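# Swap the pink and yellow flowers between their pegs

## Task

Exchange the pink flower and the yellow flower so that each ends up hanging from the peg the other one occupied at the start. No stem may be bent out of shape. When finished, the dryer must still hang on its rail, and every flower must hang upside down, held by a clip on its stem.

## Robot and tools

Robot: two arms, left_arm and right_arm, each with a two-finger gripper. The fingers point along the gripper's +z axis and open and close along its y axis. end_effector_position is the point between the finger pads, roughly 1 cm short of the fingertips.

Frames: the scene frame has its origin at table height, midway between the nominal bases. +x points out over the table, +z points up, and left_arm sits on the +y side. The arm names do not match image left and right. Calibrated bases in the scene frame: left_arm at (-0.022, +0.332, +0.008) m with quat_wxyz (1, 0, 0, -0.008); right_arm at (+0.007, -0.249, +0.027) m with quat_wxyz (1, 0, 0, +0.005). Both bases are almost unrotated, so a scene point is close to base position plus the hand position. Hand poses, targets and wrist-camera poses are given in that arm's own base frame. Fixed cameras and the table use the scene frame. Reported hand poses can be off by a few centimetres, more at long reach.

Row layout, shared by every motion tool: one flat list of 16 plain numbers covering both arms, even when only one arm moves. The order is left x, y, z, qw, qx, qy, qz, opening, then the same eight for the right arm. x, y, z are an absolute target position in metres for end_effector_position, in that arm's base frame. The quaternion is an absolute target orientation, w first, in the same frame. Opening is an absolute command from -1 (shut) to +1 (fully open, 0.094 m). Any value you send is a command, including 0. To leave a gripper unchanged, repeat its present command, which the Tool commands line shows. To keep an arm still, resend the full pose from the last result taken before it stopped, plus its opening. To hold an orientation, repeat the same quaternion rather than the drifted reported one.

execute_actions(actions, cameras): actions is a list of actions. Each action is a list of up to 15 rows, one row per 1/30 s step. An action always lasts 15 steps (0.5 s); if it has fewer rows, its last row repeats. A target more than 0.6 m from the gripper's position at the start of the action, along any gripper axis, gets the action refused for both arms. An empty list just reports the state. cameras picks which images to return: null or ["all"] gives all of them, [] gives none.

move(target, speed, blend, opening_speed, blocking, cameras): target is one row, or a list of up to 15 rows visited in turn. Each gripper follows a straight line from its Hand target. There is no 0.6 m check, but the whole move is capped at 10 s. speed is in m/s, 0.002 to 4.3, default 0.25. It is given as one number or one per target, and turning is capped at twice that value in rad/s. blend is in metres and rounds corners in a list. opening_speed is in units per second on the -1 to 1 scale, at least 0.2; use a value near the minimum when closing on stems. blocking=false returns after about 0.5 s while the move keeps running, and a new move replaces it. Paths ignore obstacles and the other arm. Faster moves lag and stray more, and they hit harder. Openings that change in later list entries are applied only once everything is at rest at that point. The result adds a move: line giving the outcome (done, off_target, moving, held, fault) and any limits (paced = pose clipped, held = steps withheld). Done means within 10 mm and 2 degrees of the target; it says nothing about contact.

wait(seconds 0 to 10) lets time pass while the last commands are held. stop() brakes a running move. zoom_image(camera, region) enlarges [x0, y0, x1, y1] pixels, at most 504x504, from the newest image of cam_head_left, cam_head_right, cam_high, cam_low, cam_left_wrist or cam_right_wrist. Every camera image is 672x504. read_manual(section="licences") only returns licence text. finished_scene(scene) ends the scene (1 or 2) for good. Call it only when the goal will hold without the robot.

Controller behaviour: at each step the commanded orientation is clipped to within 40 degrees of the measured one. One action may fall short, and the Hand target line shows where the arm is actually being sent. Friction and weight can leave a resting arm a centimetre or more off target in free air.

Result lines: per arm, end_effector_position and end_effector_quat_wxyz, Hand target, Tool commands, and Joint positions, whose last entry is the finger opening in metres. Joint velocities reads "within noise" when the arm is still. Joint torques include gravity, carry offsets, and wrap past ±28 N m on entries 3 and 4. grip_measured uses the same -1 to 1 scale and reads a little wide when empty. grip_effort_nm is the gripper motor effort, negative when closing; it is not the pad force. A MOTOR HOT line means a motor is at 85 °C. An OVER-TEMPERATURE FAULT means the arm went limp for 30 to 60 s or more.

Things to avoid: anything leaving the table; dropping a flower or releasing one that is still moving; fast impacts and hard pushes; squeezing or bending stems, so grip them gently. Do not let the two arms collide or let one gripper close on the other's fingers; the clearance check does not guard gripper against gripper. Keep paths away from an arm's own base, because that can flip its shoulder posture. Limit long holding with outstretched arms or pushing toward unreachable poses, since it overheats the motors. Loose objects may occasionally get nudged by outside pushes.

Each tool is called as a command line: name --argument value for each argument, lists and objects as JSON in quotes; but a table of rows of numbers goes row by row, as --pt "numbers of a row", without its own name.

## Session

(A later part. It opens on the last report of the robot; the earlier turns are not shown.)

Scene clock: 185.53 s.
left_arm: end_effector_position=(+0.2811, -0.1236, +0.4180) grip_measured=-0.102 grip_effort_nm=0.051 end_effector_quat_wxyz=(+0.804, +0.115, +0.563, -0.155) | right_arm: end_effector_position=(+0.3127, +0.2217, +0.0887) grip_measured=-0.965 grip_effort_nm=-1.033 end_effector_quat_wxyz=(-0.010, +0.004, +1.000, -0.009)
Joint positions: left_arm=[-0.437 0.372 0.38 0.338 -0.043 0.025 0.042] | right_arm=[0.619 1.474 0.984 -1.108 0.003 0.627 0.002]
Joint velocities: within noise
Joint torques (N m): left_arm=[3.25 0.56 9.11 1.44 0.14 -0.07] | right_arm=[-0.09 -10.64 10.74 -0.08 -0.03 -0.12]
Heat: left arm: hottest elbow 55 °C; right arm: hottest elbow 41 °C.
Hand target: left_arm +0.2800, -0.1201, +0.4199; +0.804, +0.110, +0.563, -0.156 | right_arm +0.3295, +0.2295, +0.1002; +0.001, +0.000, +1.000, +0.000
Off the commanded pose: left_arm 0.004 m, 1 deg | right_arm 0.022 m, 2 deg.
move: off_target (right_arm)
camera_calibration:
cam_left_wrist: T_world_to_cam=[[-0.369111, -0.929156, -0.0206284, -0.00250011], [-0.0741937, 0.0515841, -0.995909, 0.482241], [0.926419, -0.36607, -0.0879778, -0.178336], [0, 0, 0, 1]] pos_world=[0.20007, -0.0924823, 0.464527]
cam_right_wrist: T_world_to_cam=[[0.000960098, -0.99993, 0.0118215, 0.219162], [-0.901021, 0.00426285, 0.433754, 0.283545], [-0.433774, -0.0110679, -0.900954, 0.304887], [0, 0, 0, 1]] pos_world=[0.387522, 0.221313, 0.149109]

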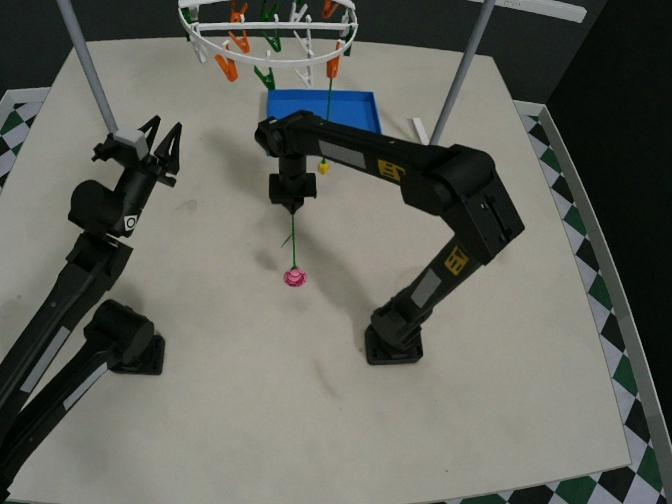

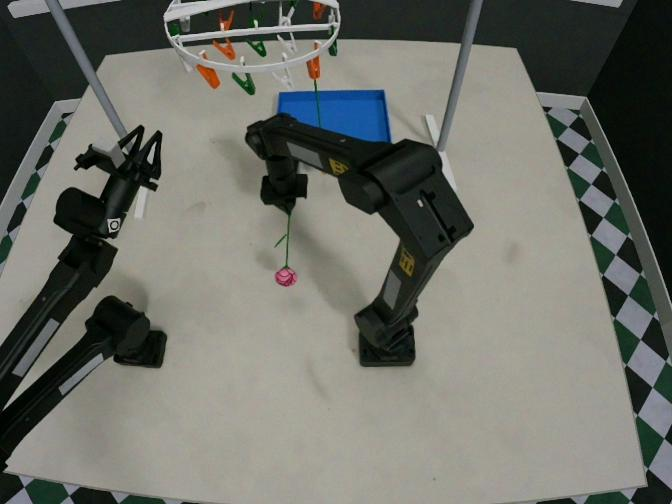

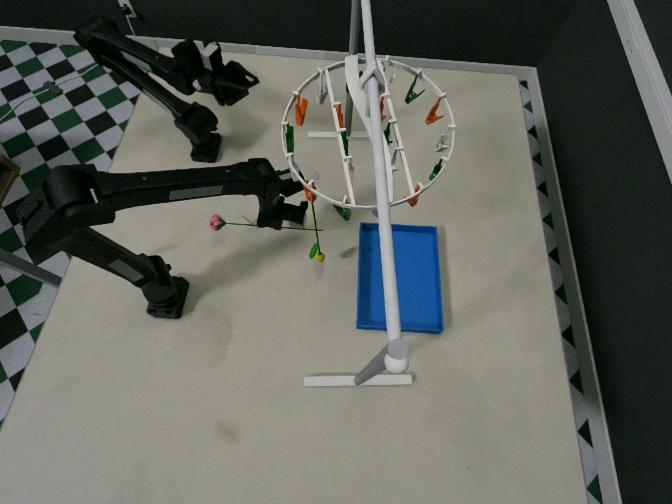

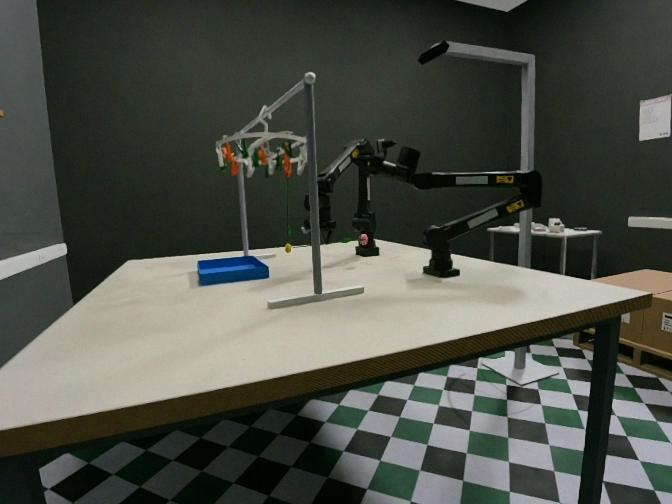

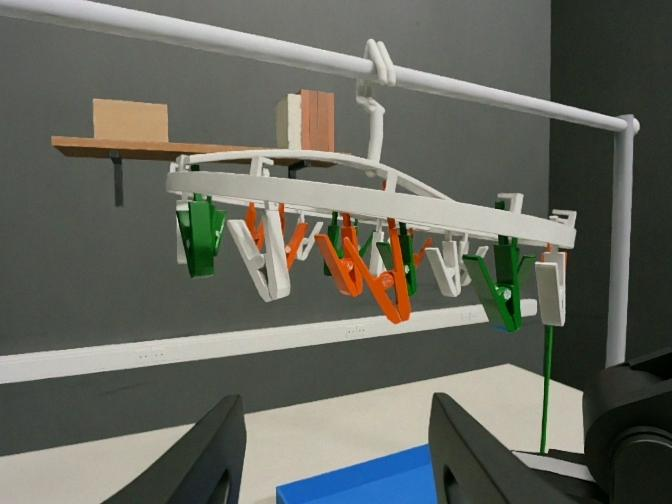

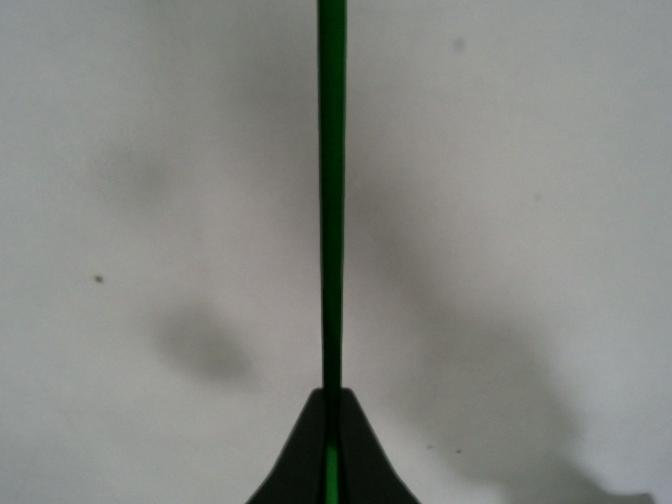

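move --target '[0.28,-0.12,0.42,0.804,0.1095,0.563,-0.156,-0.1,0.33,0.23,0.03,0,0,1,0,-0.97]' --speed 0.08 --cameras '["cam_low","cam_head_right"]'

zoom_image --camera "cam_low" --region '[270, 160, 410, 280]'

Scene clock: 189.30 s.
left_arm: end_effector_position=(+0.2812, -0.1235, +0.4178) grip_measured=-0.102 grip_effort_nm=0.051 end_effector_quat_wxyz=(+0.803, +0.114, +0.563, -0.155) | right_arm: end_effector_position=(+0.3309, +0.2348, +0.0383) grip_measured=-0.965 grip_effort_nm=-1.033 end_effector_quat_wxyz=(+0.006, +0.004, +1.000, +0.003)
Joint positions: left_arm=[-0.436 0.372 0.38 0.338 -0.043 0.025 0.042] | right_arm=[0.619 1.58 0.952 -0.929 0.002 0.626 0.002]
Joint velocities: within noise
Joint torques (N m): left_arm=[3.31 0.56 9.16 1.48 0.14 -0.06] | right_arm=[-0.21 -11.87 5.89 0.75 -0.04 -0.11]
Heat: left arm: hottest elbow 54 °C; right arm: hottest elbow 41 °C.
Hand target: left_arm +0.2801, -0.1200, +0.4198; +0.804, +0.109, +0.563, -0.156 | right_arm +0.3299, +0.2300, +0.0302; +0.000, +0.000, +1.000, +0.000
Off the commanded pose: left_arm 0.004 m, 1 deg | right_arm 0.010 m, 1 deg.
move: done
Images, in order (width x height): cam_head_right 672x504, cam_low 672x504.

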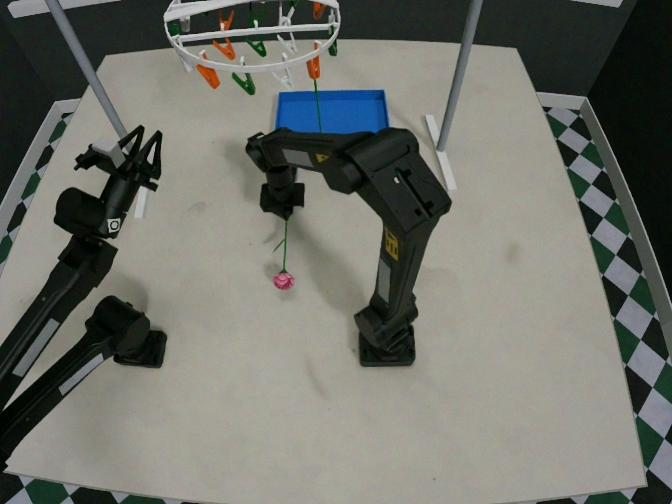

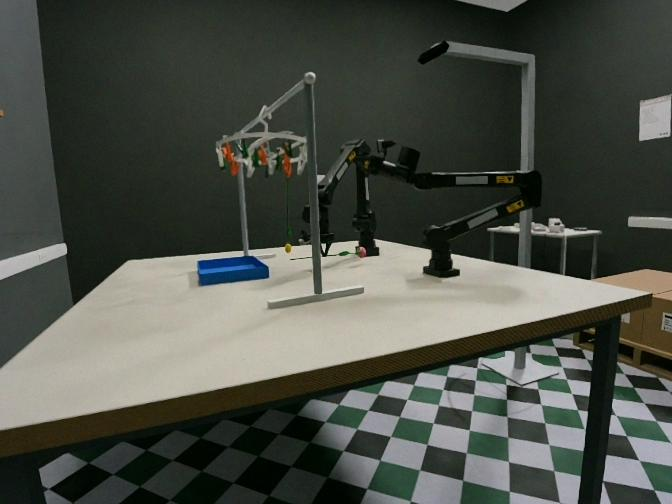

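Scaled by 3.600 from the camera's 672x504 image, which has a finer 960x720 frame.

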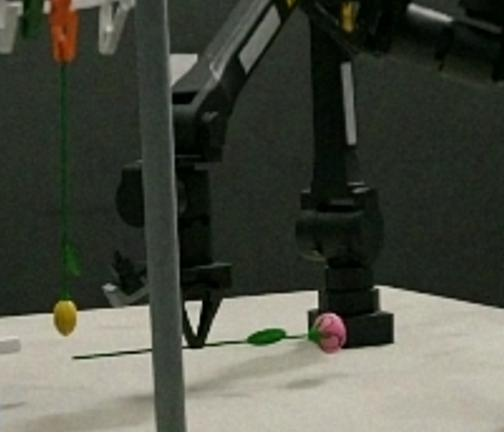

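move --target '[0.28,-0.12,0.42,0.804,0.1095,0.563,-0.156,-0.1,0.33,0.23,-0.006,0,0,1,0,-0.97]' --speed 0.04 --cameras '["cam_low","cam_right_wrist"]'

zoom_image --camera "cam_low" --region '[270, 200, 390, 290]'

Scene clock: 192.67 s.
left_arm: end_effector_position=(+0.2812, -0.1235, +0.4178) grip_measured=-0.102 grip_effort_nm=0.046 end_effector_quat_wxyz=(+0.803, +0.114, +0.563, -0.155) | right_arm: end_effector_position=(+0.3321, +0.2358, +0.0041) grip_measured=-0.965 grip_effort_nm=-1.028 end_effector_quat_wxyz=(+0.008, +0.004, +1.000, +0.005)
Joint positions: left_arm=[-0.436 0.372 0.38 0.338 -0.043 0.025 0.042] | right_arm=[0.619 1.644 0.918 -0.828 0.001 0.626 0.002]
Joint velocities: within noise
Joint torques (N m): left_arm=[3.25 0.56 9.14 1.48 0.14 -0.06] | right_arm=[-0.15 -12.04 5.23 0.79 -0.01 -0.11]
Heat: left arm: hottest elbow 54 °C; right arm: hottest elbow 40 °C.
Hand target: left_arm +0.2801, -0.1200, +0.4198; +0.804, +0.109, +0.563, -0.156 | right_arm +0.3299, +0.2299, -0.0057; +0.000, +0.000, +1.000, +0.000
Off the commanded pose: left_arm 0.004 m, 1 deg | right_arm 0.012 m, 1 deg.
move: off_target (right_arm)
camera_calibration:
cam_right_wrist: T_world_to_cam=[[0.00183306, -0.999886, -0.0149547, 0.234066], [-0.915922, -0.00768087, 0.401283, 0.345596], [-0.401352, 0.0129617, -0.915832, 0.220849], [0, 0, 0, 1]] pos_world=[0.404748, 0.233832, 0.067079]
Images, in order (width x height): cam_low 672x504, cam_right_wrist 672x504.

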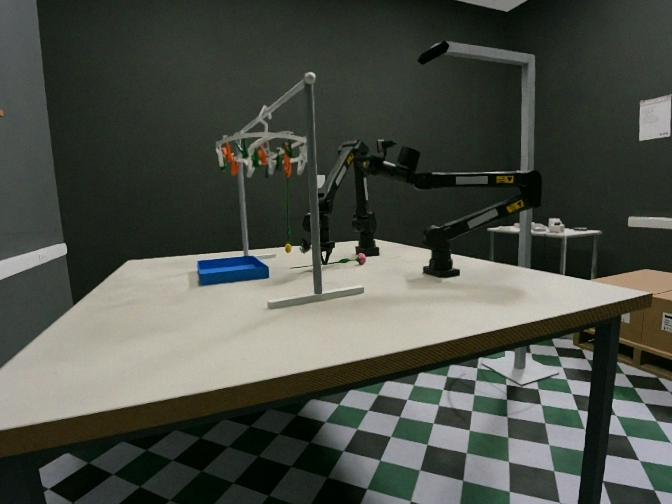

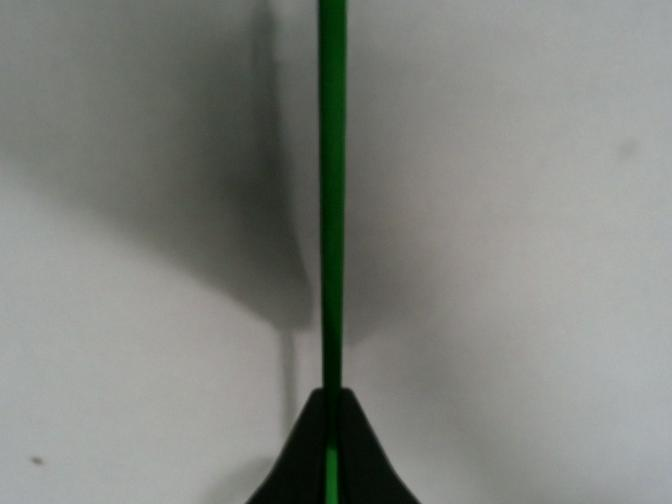

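Scaled by 4.200 from the camera's 672x504 image, which has a finer 960x720 frame.

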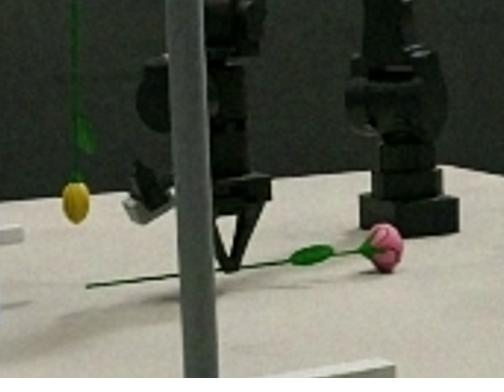

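move --target '[0.28,-0.12,0.42,0.804,0.1095,0.563,-0.156,-0.1,0.33,0.23,-0.014,0,0,1,0,-0.97]' --speed 0.03 --cameras '["cam_low","cam_right_wrist"]'

zoom_image --camera "cam_low" --region '[270, 200, 390, 290]'

Scene clock: 195.63 s.
left_arm: end_effector_position=(+0.2812, -0.1235, +0.4178) grip_measured=-0.102 grip_effort_nm=0.051 end_effector_quat_wxyz=(+0.803, +0.114, +0.563, -0.155) | right_arm: end_effector_position=(+0.3325, +0.2362, -0.0031) grip_measured=-0.965 grip_effort_nm=-1.028 end_effector_quat_wxyz=(+0.008, +0.003, +1.000, +0.005)
Joint positions: left_arm=[-0.436 0.372 0.38 0.338 -0.043 0.025 0.042] | right_arm=[0.619 1.658 0.913 -0.806 0.001 0.626 0.002]
Joint velocities: within noise
Joint torques (N m): left_arm=[3.25 0.62 9.14 1.48 0.14 -0.06] | right_arm=[-0.09 -12.04 5.12 0.8 0 -0.12]
Heat: left arm: hottest elbow 53 °C; right arm: hottest elbow 40 °C.
Hand target: left_arm +0.2801, -0.1200, +0.4198; +0.804, +0.109, +0.563, -0.156 | right_arm +0.3298, +0.2300, -0.0136; +0.000, +0.000, +1.000, +0.000
Off the commanded pose: left_arm 0.004 m, 1 deg | right_arm 0.013 m, 1 deg.
move: off_target (right_arm)
camera_calibration:
cam_right_wrist: T_world_to_cam=[[0.00218482, -0.999863, -0.0164139, 0.2343], [-0.916225, -0.00857795, 0.400573, 0.3491], [-0.400659, 0.0141637, -0.916118, 0.213915], [0, 0, 0, 1]] pos_world=[0.405049, 0.234233, 0.0599773]
Images, in order (width x height): cam_low 672x504, cam_right_wrist 672x504.

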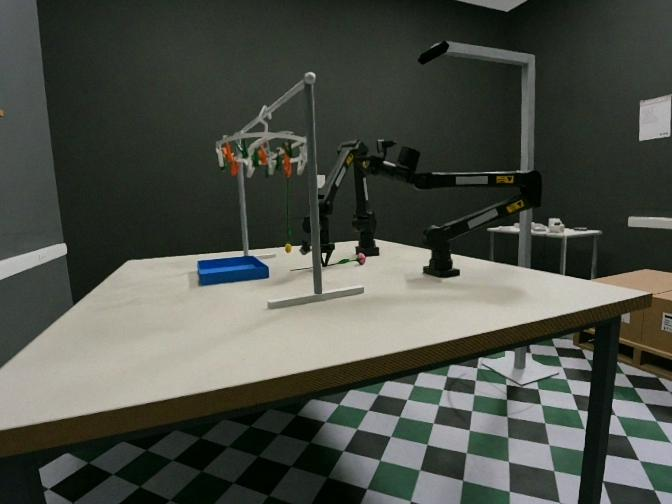

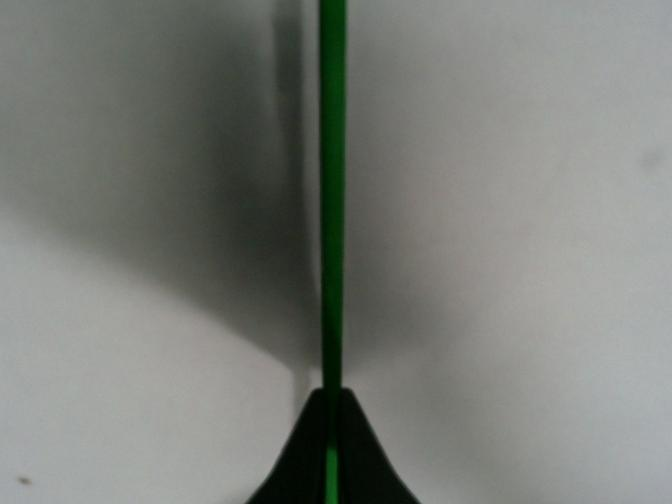

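Scaled by 4.200 from the camera's 672x504 image, which has a finer 960x720 frame.

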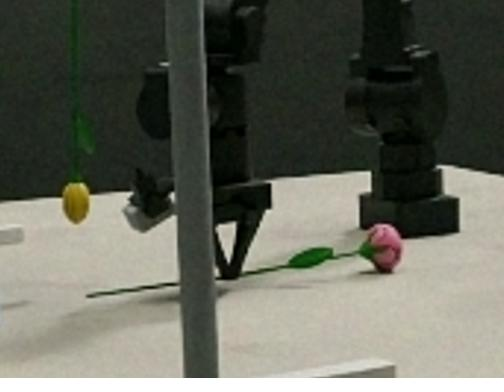

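move --pt "0.28 -0.12 0.42 0.804 0.1095 0.563 -0.156 -0.1 0.33 0.23 -0.017 0 0 1 0 -0.97" --pt "0.28 -0.12 0.42 0.804 0.1095 0.563 -0.156 -0.1 0.33 0.23 -0.017 0 0 1 0 -0.5" --speed 0.03 --opening_speed 0.3 --cameras '["cam_low","cam_right_wrist"]'

zoom_image --camera "cam_low" --region '[270, 200, 390, 290]'

Scene clock: 200.40 s.
left_arm: end_effector_position=(+0.2811, -0.1235, +0.4178) grip_measured=-0.102 grip_effort_nm=0.051 end_effector_quat_wxyz=(+0.803, +0.114, +0.563, -0.155) | right_arm: end_effector_position=(+0.3341, +0.2374, -0.0055) grip_measured=-0.502 grip_effort_nm=0.066 end_effector_quat_wxyz=(+0.010, +0.003, +1.000, +0.007)
Joint positions: left_arm=[-0.436 0.372 0.38 0.338 -0.042 0.025 0.042] | right_arm=[0.619 1.664 0.913 -0.794 0 0.625 0.023]
Joint velocities: within noise
Joint torques (N m): left_arm=[3.31 0.56 9.14 1.47 0.13 -0.06] | right_arm=[-0.21 -11.93 4.93 0.72 0.02 -0.11]
Heat: left arm: hottest elbow 52 °C; right arm: hottest elbow 39 °C.
Hand target: left_arm +0.2800, -0.1201, +0.4198; +0.804, +0.110, +0.563, -0.156 | right_arm +0.3298, +0.2300, -0.0166; +0.000, +0.000, +1.000, +0.000
Off the commanded pose: left_arm 0.004 m, 1 deg | right_arm 0.014 m, 1 deg.
move: off_target (right_arm); target 2's new opening was sent with right_arm's hand 0.014 m and 1 deg from that target
camera_calibration:
cam_right_wrist: T_world_to_cam=[[0.00348925, -0.999803, -0.0195637, 0.235003], [-0.917733, -0.0109721, 0.397046, 0.352527], [-0.397182, 0.0165689, -0.91759, 0.210602], [0, 0, 0, 1]] pos_world=[0.406353, 0.235335, 0.0578738]
Images, in order (width x height): cam_low 672x504, cam_right_wrist 672x504.

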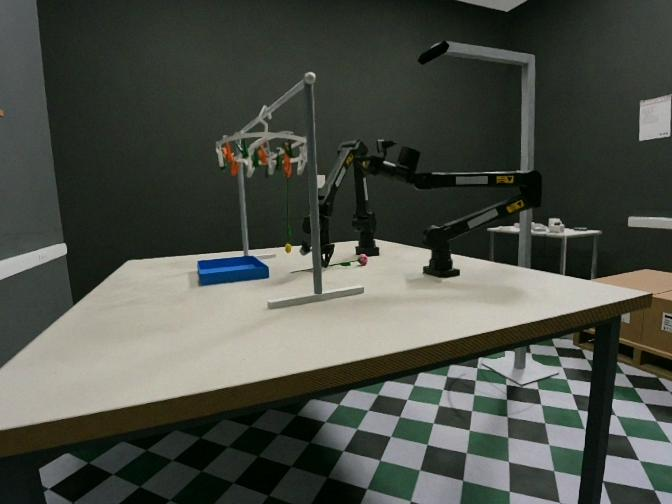

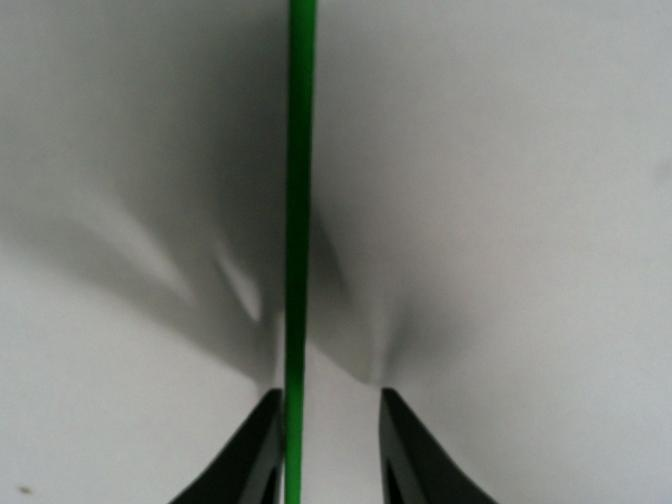

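Scaled by 4.200 from the camera's 672x504 image, which has a finer 960x720 frame.

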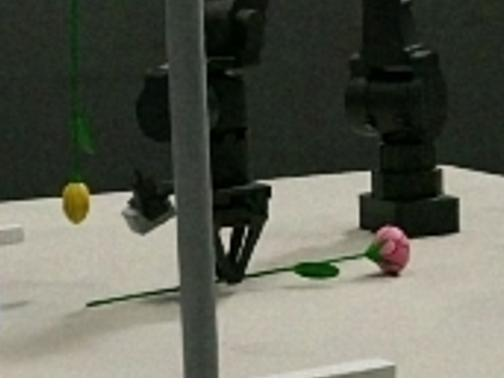

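move --pt "0.28 -0.12 0.42 0.804 0.1095 0.563 -0.156 -0.1 0.335 0.235 0.13 0 0 1 0 -0.5" --pt "0.28 -0.12 0.42 0.804 0.1095 0.563 -0.156 -0.1 0.30 0.10 0.30 0.658 -0.1 0.658 0.1 -0.15" --pt "0.28 -0.12 0.42 0.804 0.1095 0.563 -0.156 -0.1 0.355 0.059 0.386 0.757 -0.22 0.53 0.314 -0.15" --speed '[0.06,0.15,0.15]'

zoom_image --camera "cam_right_wrist" --region '[180, 100, 540, 460]'

Scene clock: 218.33 s.
left_arm: end_effector_position=(+0.2811, -0.1235, +0.4178) grip_measured=-0.102 grip_effort_nm=0.051 end_effector_quat_wxyz=(+0.803, +0.114, +0.563, -0.155) | right_arm: end_effector_position=(+0.3231, +0.0838, +0.3295) grip_measured=-0.151 grip_effort_nm=0.076 end_effector_quat_wxyz=(+0.727, -0.166, +0.634, +0.204)
Joint positions: left_arm=[-0.436 0.372 0.38 0.338 -0.042 0.025 0.042] | right_arm=[-0.01 0.541 0.301 0.404 -0.534 0.101 0.04]
Joint velocities: within noise
Joint torques (N m): left_arm=[3.25 0.62 9.16 1.48 0.12 -0.06] | right_arm=[-0.09 2.55 10.36 2.51 -0.03 0.19]
Heat: left arm: hottest elbow 50 °C; right arm: hottest elbow 38 °C.
Hand target: left_arm +0.2800, -0.1202, +0.4198; +0.804, +0.110, +0.563, -0.156 | right_arm +0.3255, +0.0809, +0.3400; +0.734, -0.161, +0.627, +0.205
Off the commanded pose: left_arm 0.004 m, 1 deg | right_arm 0.069 m, 19 deg.
move: off_target (right_arm; path cut at 10 s); path passed 2 of 3 targets
camera_calibration:
cam_left_wrist: T_world_to_cam=[[-0.369372, -0.929066, -0.0200135, -0.00269208], [-0.0747762, 0.051182, -0.995886, 0.482119], [0.926268, -0.366356, -0.0883772, -0.178256], [0, 0, 0, 1]] pos_world=[0.200169, -0.0924821, 0.464328]
cam_right_wrist: T_world_to_cam=[[0.511502, -0.859253, -0.00705619, -0.0920013], [-0.246409, -0.138807, -0.959174, 0.448455], [0.823194, 0.492358, -0.282728, -0.127231], [0, 0, 0, 1]] pos_world=[0.262298, 0.0458399, 0.393526]

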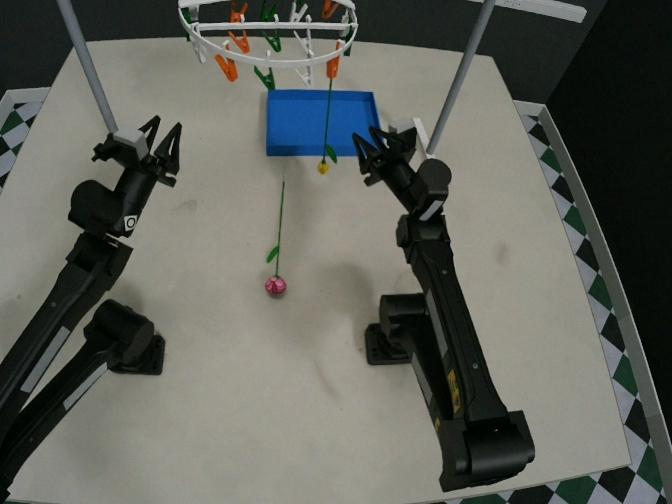

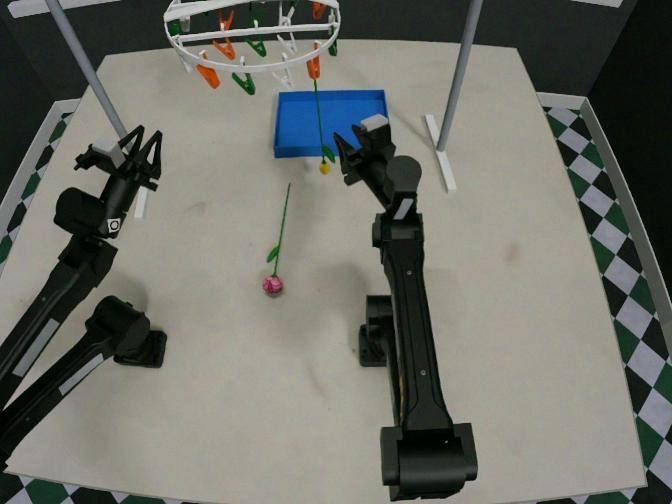

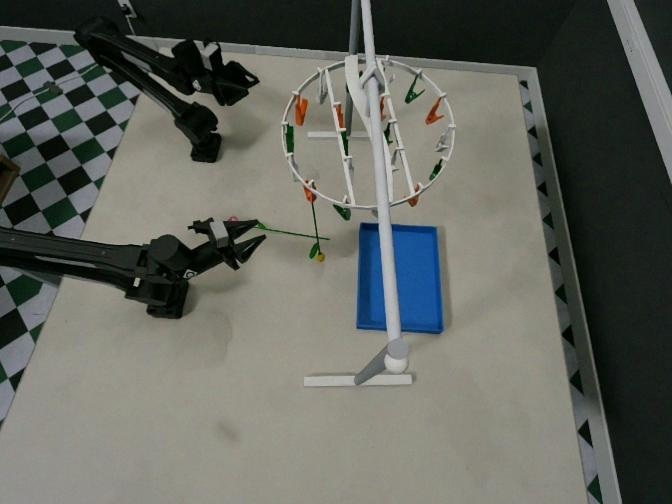

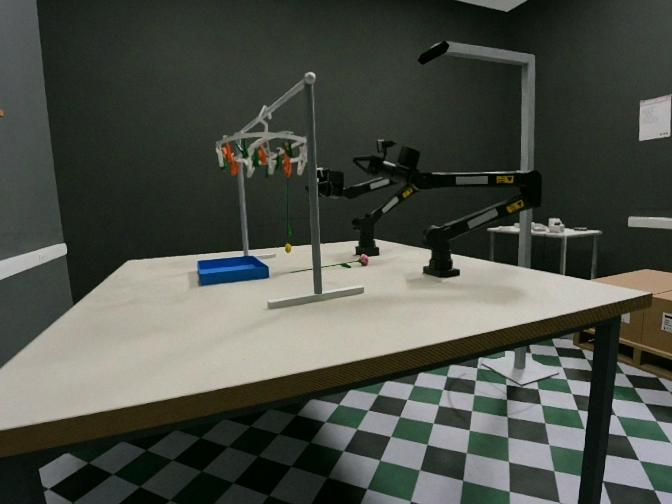

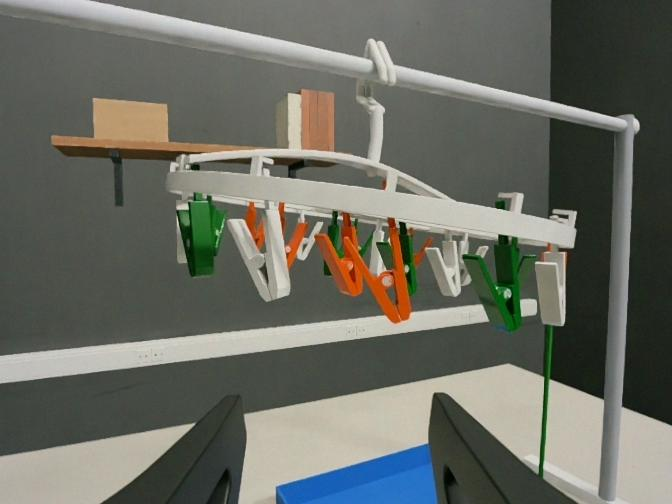

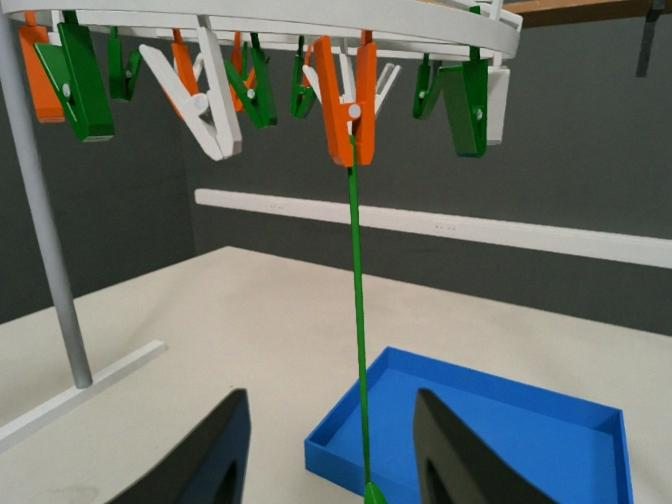

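Scaled by 1.400 from the camera's 672x504 image, which has a finer 960x720 frame.

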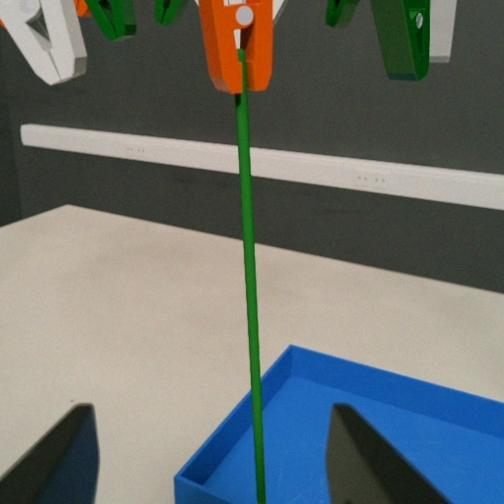

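move --pt "0.28 -0.15 0.35 0.75 0.18 0.61 -0.20 -0.1 0.345 0.049 0.390 0.757 -0.22 0.53 0.314 -0.15" --pt "0.334 -0.287 0.285 0.662 0.2476 0.662 -0.2476 -0.1 0.345 0.049 0.390 0.757 -0.22 0.53 0.314 -0.15" --speed 0.15

zoom_image --camera "cam_right_wrist" --region '[180, 100, 540, 460]'

Scene clock: 223.33 s.
left_arm: end_effector_position=(+0.3240, -0.2739, +0.2536) grip_measured=-0.102 grip_effort_nm=0.046 end_effector_quat_wxyz=(+0.643, +0.256, +0.683, -0.235) | right_arm: end_effector_position=(+0.3375, +0.0536, +0.3652) grip_measured=-0.151 grip_effort_nm=0.076 end_effector_quat_wxyz=(+0.745, -0.212, +0.545, +0.321)
Joint positions: left_arm=[-0.695 0.959 0.376 0.519 0.014 0.01 0.042] | right_arm=[-0.266 0.907 0.355 1.135 -0.961 0.532 0.04]
Joint velocities: within noise
Joint torques (N m): left_arm=[1.96 -2.08 11.84 3.12 -0.02 -0.06] | right_arm=[-0.09 -0.73 11.7 1.87 0.23 0.19]
Heat: left arm: hottest elbow 50 °C; right arm: hottest elbow 38 °C.
Hand target: left_arm +0.3321, -0.2854, +0.2850; +0.662, +0.248, +0.662, -0.248 | right_arm +0.3437, +0.0491, +0.3894; +0.756, -0.220, +0.530, +0.314
Off the commanded pose: left_arm 0.035 m, 4 deg | right_arm 0.026 m, 3 deg.
move: off_target (left_arm, right_arm)
camera_calibration:
cam_left_wrist: T_world_to_cam=[[-0.648019, -0.761266, -0.0233388, 0.00723063], [-0.350439, 0.325234, -0.878302, 0.464091], [0.676213, -0.560978, -0.477536, -0.161197], [0, 0, 0, 1]] pos_world=[0.276325, -0.235862, 0.330804]
cam_right_wrist: T_world_to_cam=[[0.710517, -0.70327, -0.0240254, -0.19444], [-0.092276, -0.0592706, -0.993968, 0.438526], [0.697603, 0.708448, -0.107008, -0.147485], [0, 0, 0, 1]] pos_world=[0.281504, -0.00626667, 0.415427]

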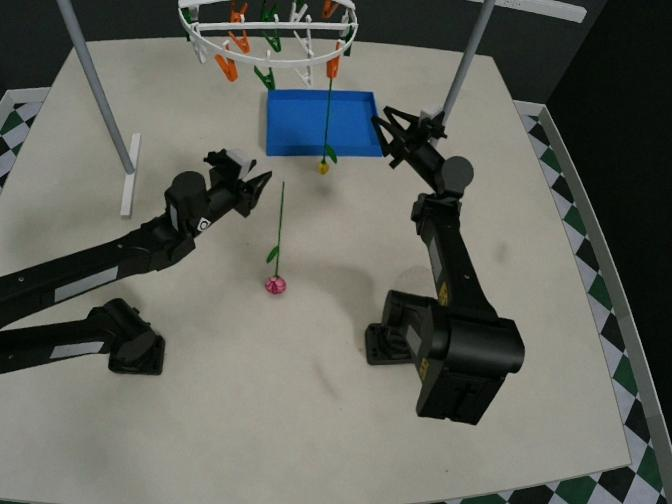

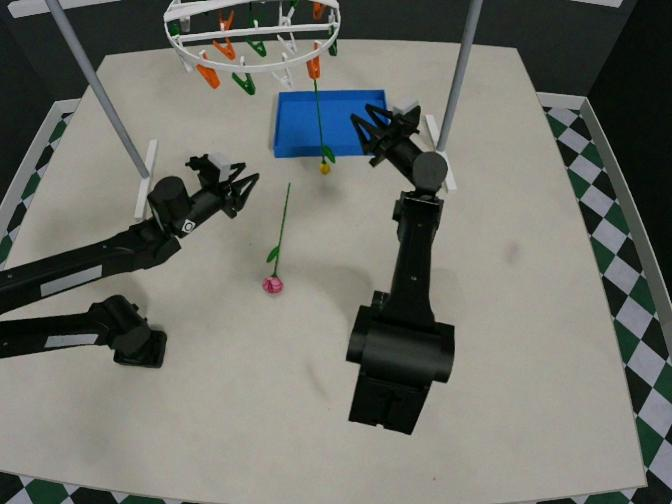

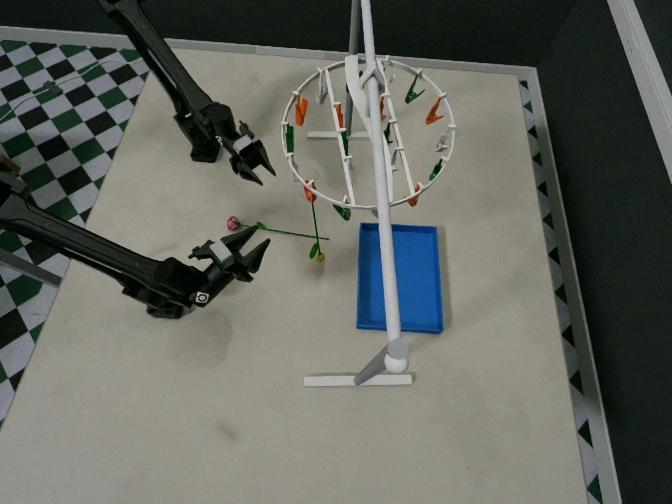

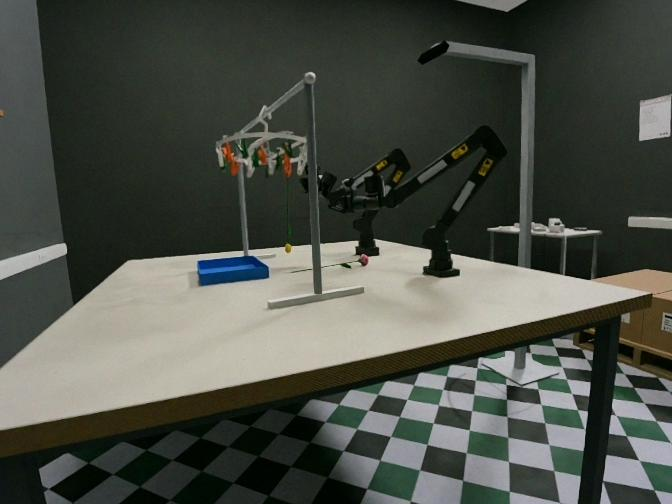

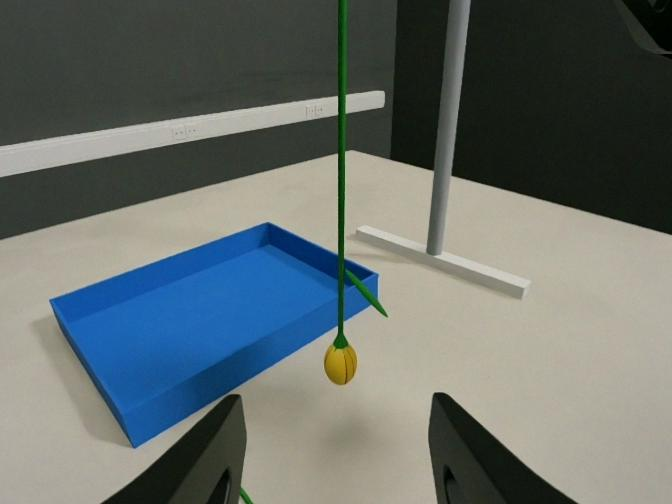

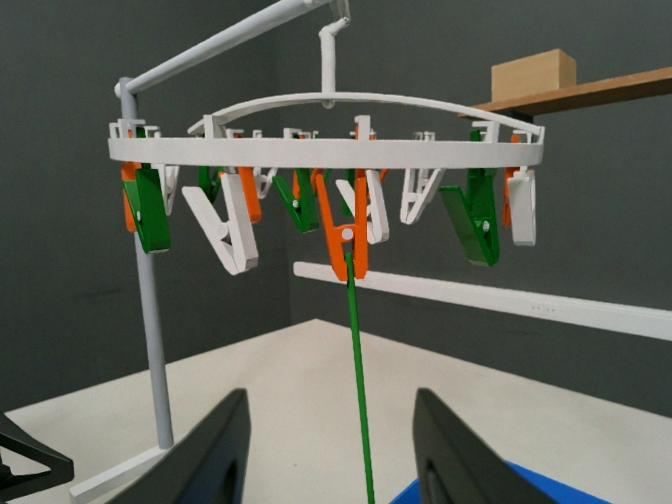

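Scaled by 1.400 from the camera's 672x504 image, which has a finer 960x720 frame.

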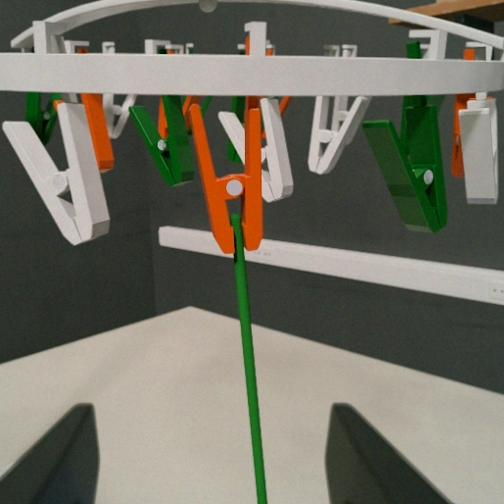

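move --target '[0.465,-0.401,0.285,0.662,0.2476,0.662,-0.2476,-0.1,0.345,0.049,0.390,0.757,-0.22,0.53,0.314,-0.15]' --speed 0.1 --cameras '["cam_left_wrist"]'

Scene clock: 230.83 s.
left_arm: end_effector_position=(+0.4553, -0.3858, +0.2621) grip_measured=-0.102 grip_effort_nm=0.046 end_effector_quat_wxyz=(+0.647, +0.255, +0.679, -0.236) | right_arm: end_effector_position=(+0.3374, +0.0536, +0.3653) grip_measured=-0.151 grip_effort_nm=0.071 end_effector_quat_wxyz=(+0.745, -0.212, +0.545, +0.321)
Joint positions: left_arm=[-0.699 1.475 0.798 0.626 0.01 0.009 0.042] | right_arm=[-0.266 0.907 0.355 1.136 -0.961 0.532 0.04]
Joint velocities: within noise
Joint torques (N m): left_arm=[1.9 -8.7 11.02 2.76 -0.06 -0.06] | right_arm=[-0.15 -0.67 11.7 1.87 0.25 0.19]
Heat: left arm: hottest elbow 52 °C; right arm: hottest elbow 38 °C.
Hand target: left_arm +0.4634, -0.3997, +0.2850; +0.662, +0.248, +0.662, -0.248 | right_arm +0.3436, +0.0491, +0.3895; +0.757, -0.220, +0.530, +0.314
Off the commanded pose: left_arm 0.029 m, 3 deg | right_arm 0.026 m, 3 deg.
move: off_target (left_arm, right_arm)
camera_calibration:
cam_left_wrist: T_world_to_cam=[[-0.647783, -0.761481, -0.0228927, 0.00706702], [-0.342235, 0.31772, -0.884268, 0.548838], [0.680626, -0.564979, -0.466419, -0.315172], [0, 0, 0, 1]] pos_world=[0.406924, -0.347061, 0.33848]
Images, in order (width x height): cam_left_wrist 672x504.

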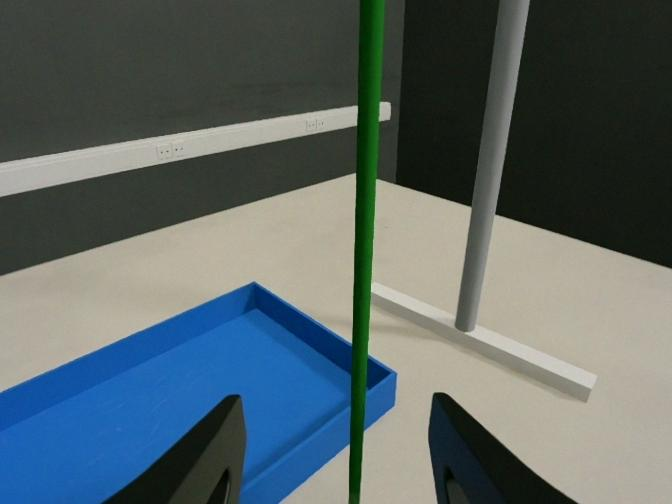

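move --target '[0.4785,-0.4195,0.285,0.662,0.2476,0.662,-0.2476,-0.3,0.345,0.049,0.390,0.757,-0.22,0.53,0.314,-0.15]' --speed 0.08 --cameras '["cam_left_wrist"]'

zoom_image --camera "cam_left_wrist" --region '[210, 254, 460, 504]'

Scene clock: 235.00 s.
left_arm: end_effector_position=(+0.4695, -0.4041, +0.2644) grip_measured=-0.298 grip_effort_nm=-0.120 end_effector_quat_wxyz=(+0.650, +0.254, +0.676, -0.237) | right_arm: end_effector_position=(+0.3374, +0.0536, +0.3653) grip_measured=-0.151 grip_effort_nm=0.076 end_effector_quat_wxyz=(+0.745, -0.212, +0.545, +0.321)
Joint positions: left_arm=[-0.71 1.529 0.861 0.626 -0.001 0.009 0.033] | right_arm=[-0.266 0.907 0.355 1.136 -0.961 0.532 0.04]
Joint velocities: within noise
Joint torques (N m): left_arm=[1.79 -9.52 11.22 2.4 -0.05 -0.06] | right_arm=[-0.09 -0.67 11.67 1.87 0.26 0.19]
Heat: left arm: hottest elbow 52 °C; right arm: hottest elbow 39 °C.
Hand target: left_arm +0.4771, -0.4183, +0.2850; +0.662, +0.248, +0.662, -0.248 | right_arm +0.3436, +0.0491, +0.3895; +0.757, -0.220, +0.530, +0.314
Off the commanded pose: left_arm 0.027 m, 3 deg | right_arm 0.026 m, 3 deg.
move: off_target (left_arm, right_arm)
camera_calibration:
cam_left_wrist: T_world_to_cam=[[-0.647614, -0.761609, -0.023418, 0.00227372], [-0.336309, 0.313279, -0.888117, 0.558074], [0.683734, -0.567281, -0.45902, -0.338385], [0, 0, 0, 1]] pos_world=[0.420523, -0.365061, 0.340363]
Images, in order (width x height): cam_left_wrist 672x504.

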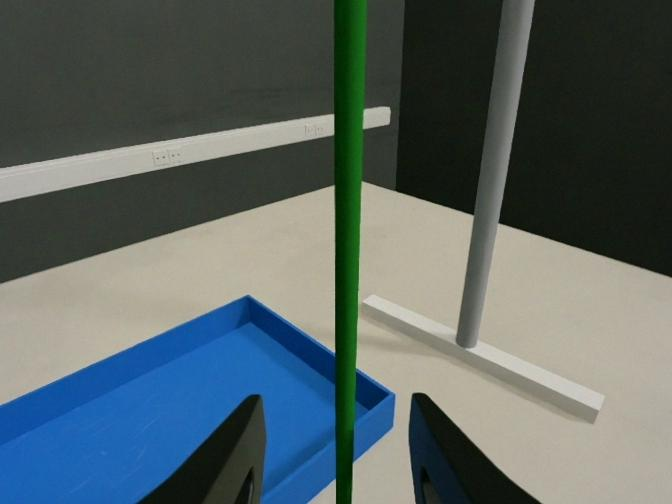

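Scaled by 2.016 from the camera's 672x504 image, which has a finer 960x720 frame.

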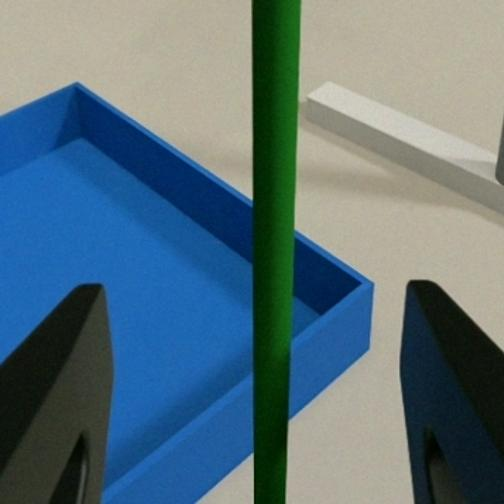

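move --pt "0.4797 -0.4228 0.285 0.662 0.2476 0.662 -0.2476 -0.3 0.345 0.049 0.390 0.757 -0.22 0.53 0.314 -0.15" --pt "0.4797 -0.4228 0.285 0.662 0.2476 0.662 -0.2476 -0.97 0.345 0.049 0.390 0.757 -0.22 0.53 0.314 -0.15" --speed 0.05 --opening_speed 0.3 --cameras '["cam_left_wrist","cam_right_wrist"]'

Scene clock: 241.13 s.
left_arm: end_effector_position=(+0.4709, -0.4077, +0.2655) grip_measured=-0.968 grip_effort_nm=-1.013 end_effector_quat_wxyz=(+0.651, +0.253, +0.675, -0.237) | right_arm: end_effector_position=(+0.3374, +0.0536, +0.3653) grip_measured=-0.151 grip_effort_nm=0.076 end_effector_quat_wxyz=(+0.745, -0.212, +0.545, +0.321)
Joint positions: left_arm=[-0.714 1.536 0.871 0.626 -0.005 0.009 0.002] | right_arm=[-0.266 0.907 0.355 1.136 -0.961 0.532 0.04]
Joint velocities: within noise
Joint torques (N m): left_arm=[1.85 -9.58 11.18 2.33 -0.05 -0.06] | right_arm=[-0.09 -0.5 11.7 1.81 0.26 0.19]
Heat: left arm: hottest elbow 52 °C; right arm: hottest elbow 39 °C.
Hand target: left_arm +0.4783, -0.4218, +0.2851; +0.662, +0.248, +0.662, -0.248 | right_arm +0.3436, +0.0491, +0.3895; +0.757, -0.220, +0.530, +0.314
Off the commanded pose: left_arm 0.026 m, 2 deg | right_arm 0.026 m, 3 deg.
move: off_target (left_arm, right_arm); target 2's new opening was sent with left_arm's hand 0.027 m and 2 deg from that target
camera_calibration:
cam_left_wrist: T_world_to_cam=[[-0.647596, -0.761633, -0.0231116, 0.000567189], [-0.33466, 0.31154, -0.889351, 0.559458], [0.68456, -0.568206, -0.45664, -0.342304], [0, 0, 0, 1]] pos_world=[0.421923, -0.36836, 0.341258]
cam_right_wrist: T_world_to_cam=[[0.710807, -0.70299, -0.0236417, -0.194606], [-0.0918398, -0.0594327, -0.993999, 0.438506], [0.697366, 0.708713, -0.106808, -0.147419], [0, 0, 0, 1]] pos_world=[0.281404, -0.00626612, 0.415528]
Images, in order (width x height): cam_left_wrist 672x504, cam_right_wrist 672x504.

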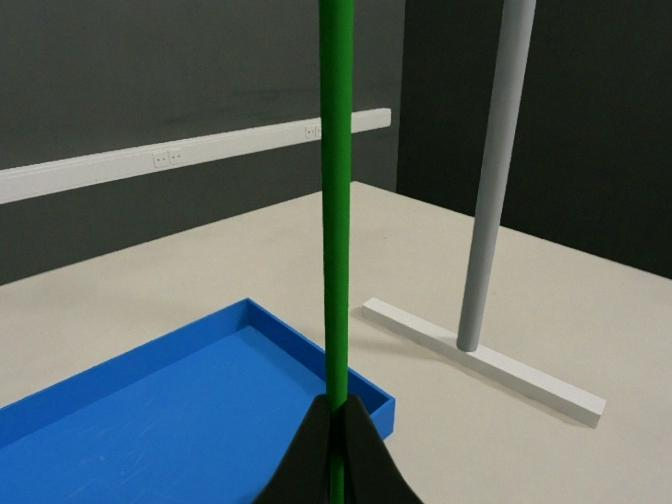

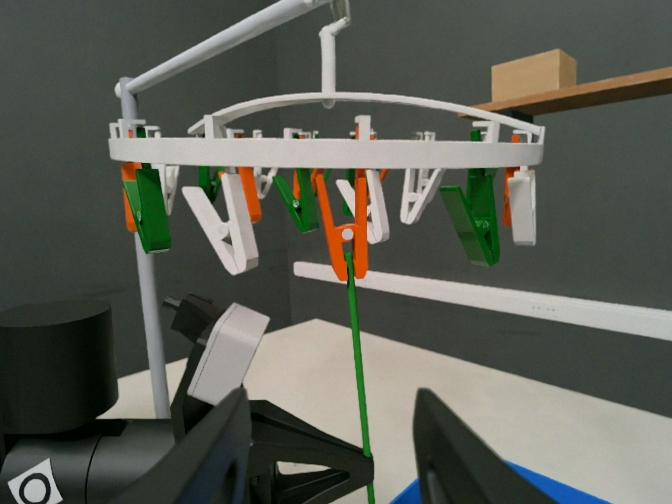

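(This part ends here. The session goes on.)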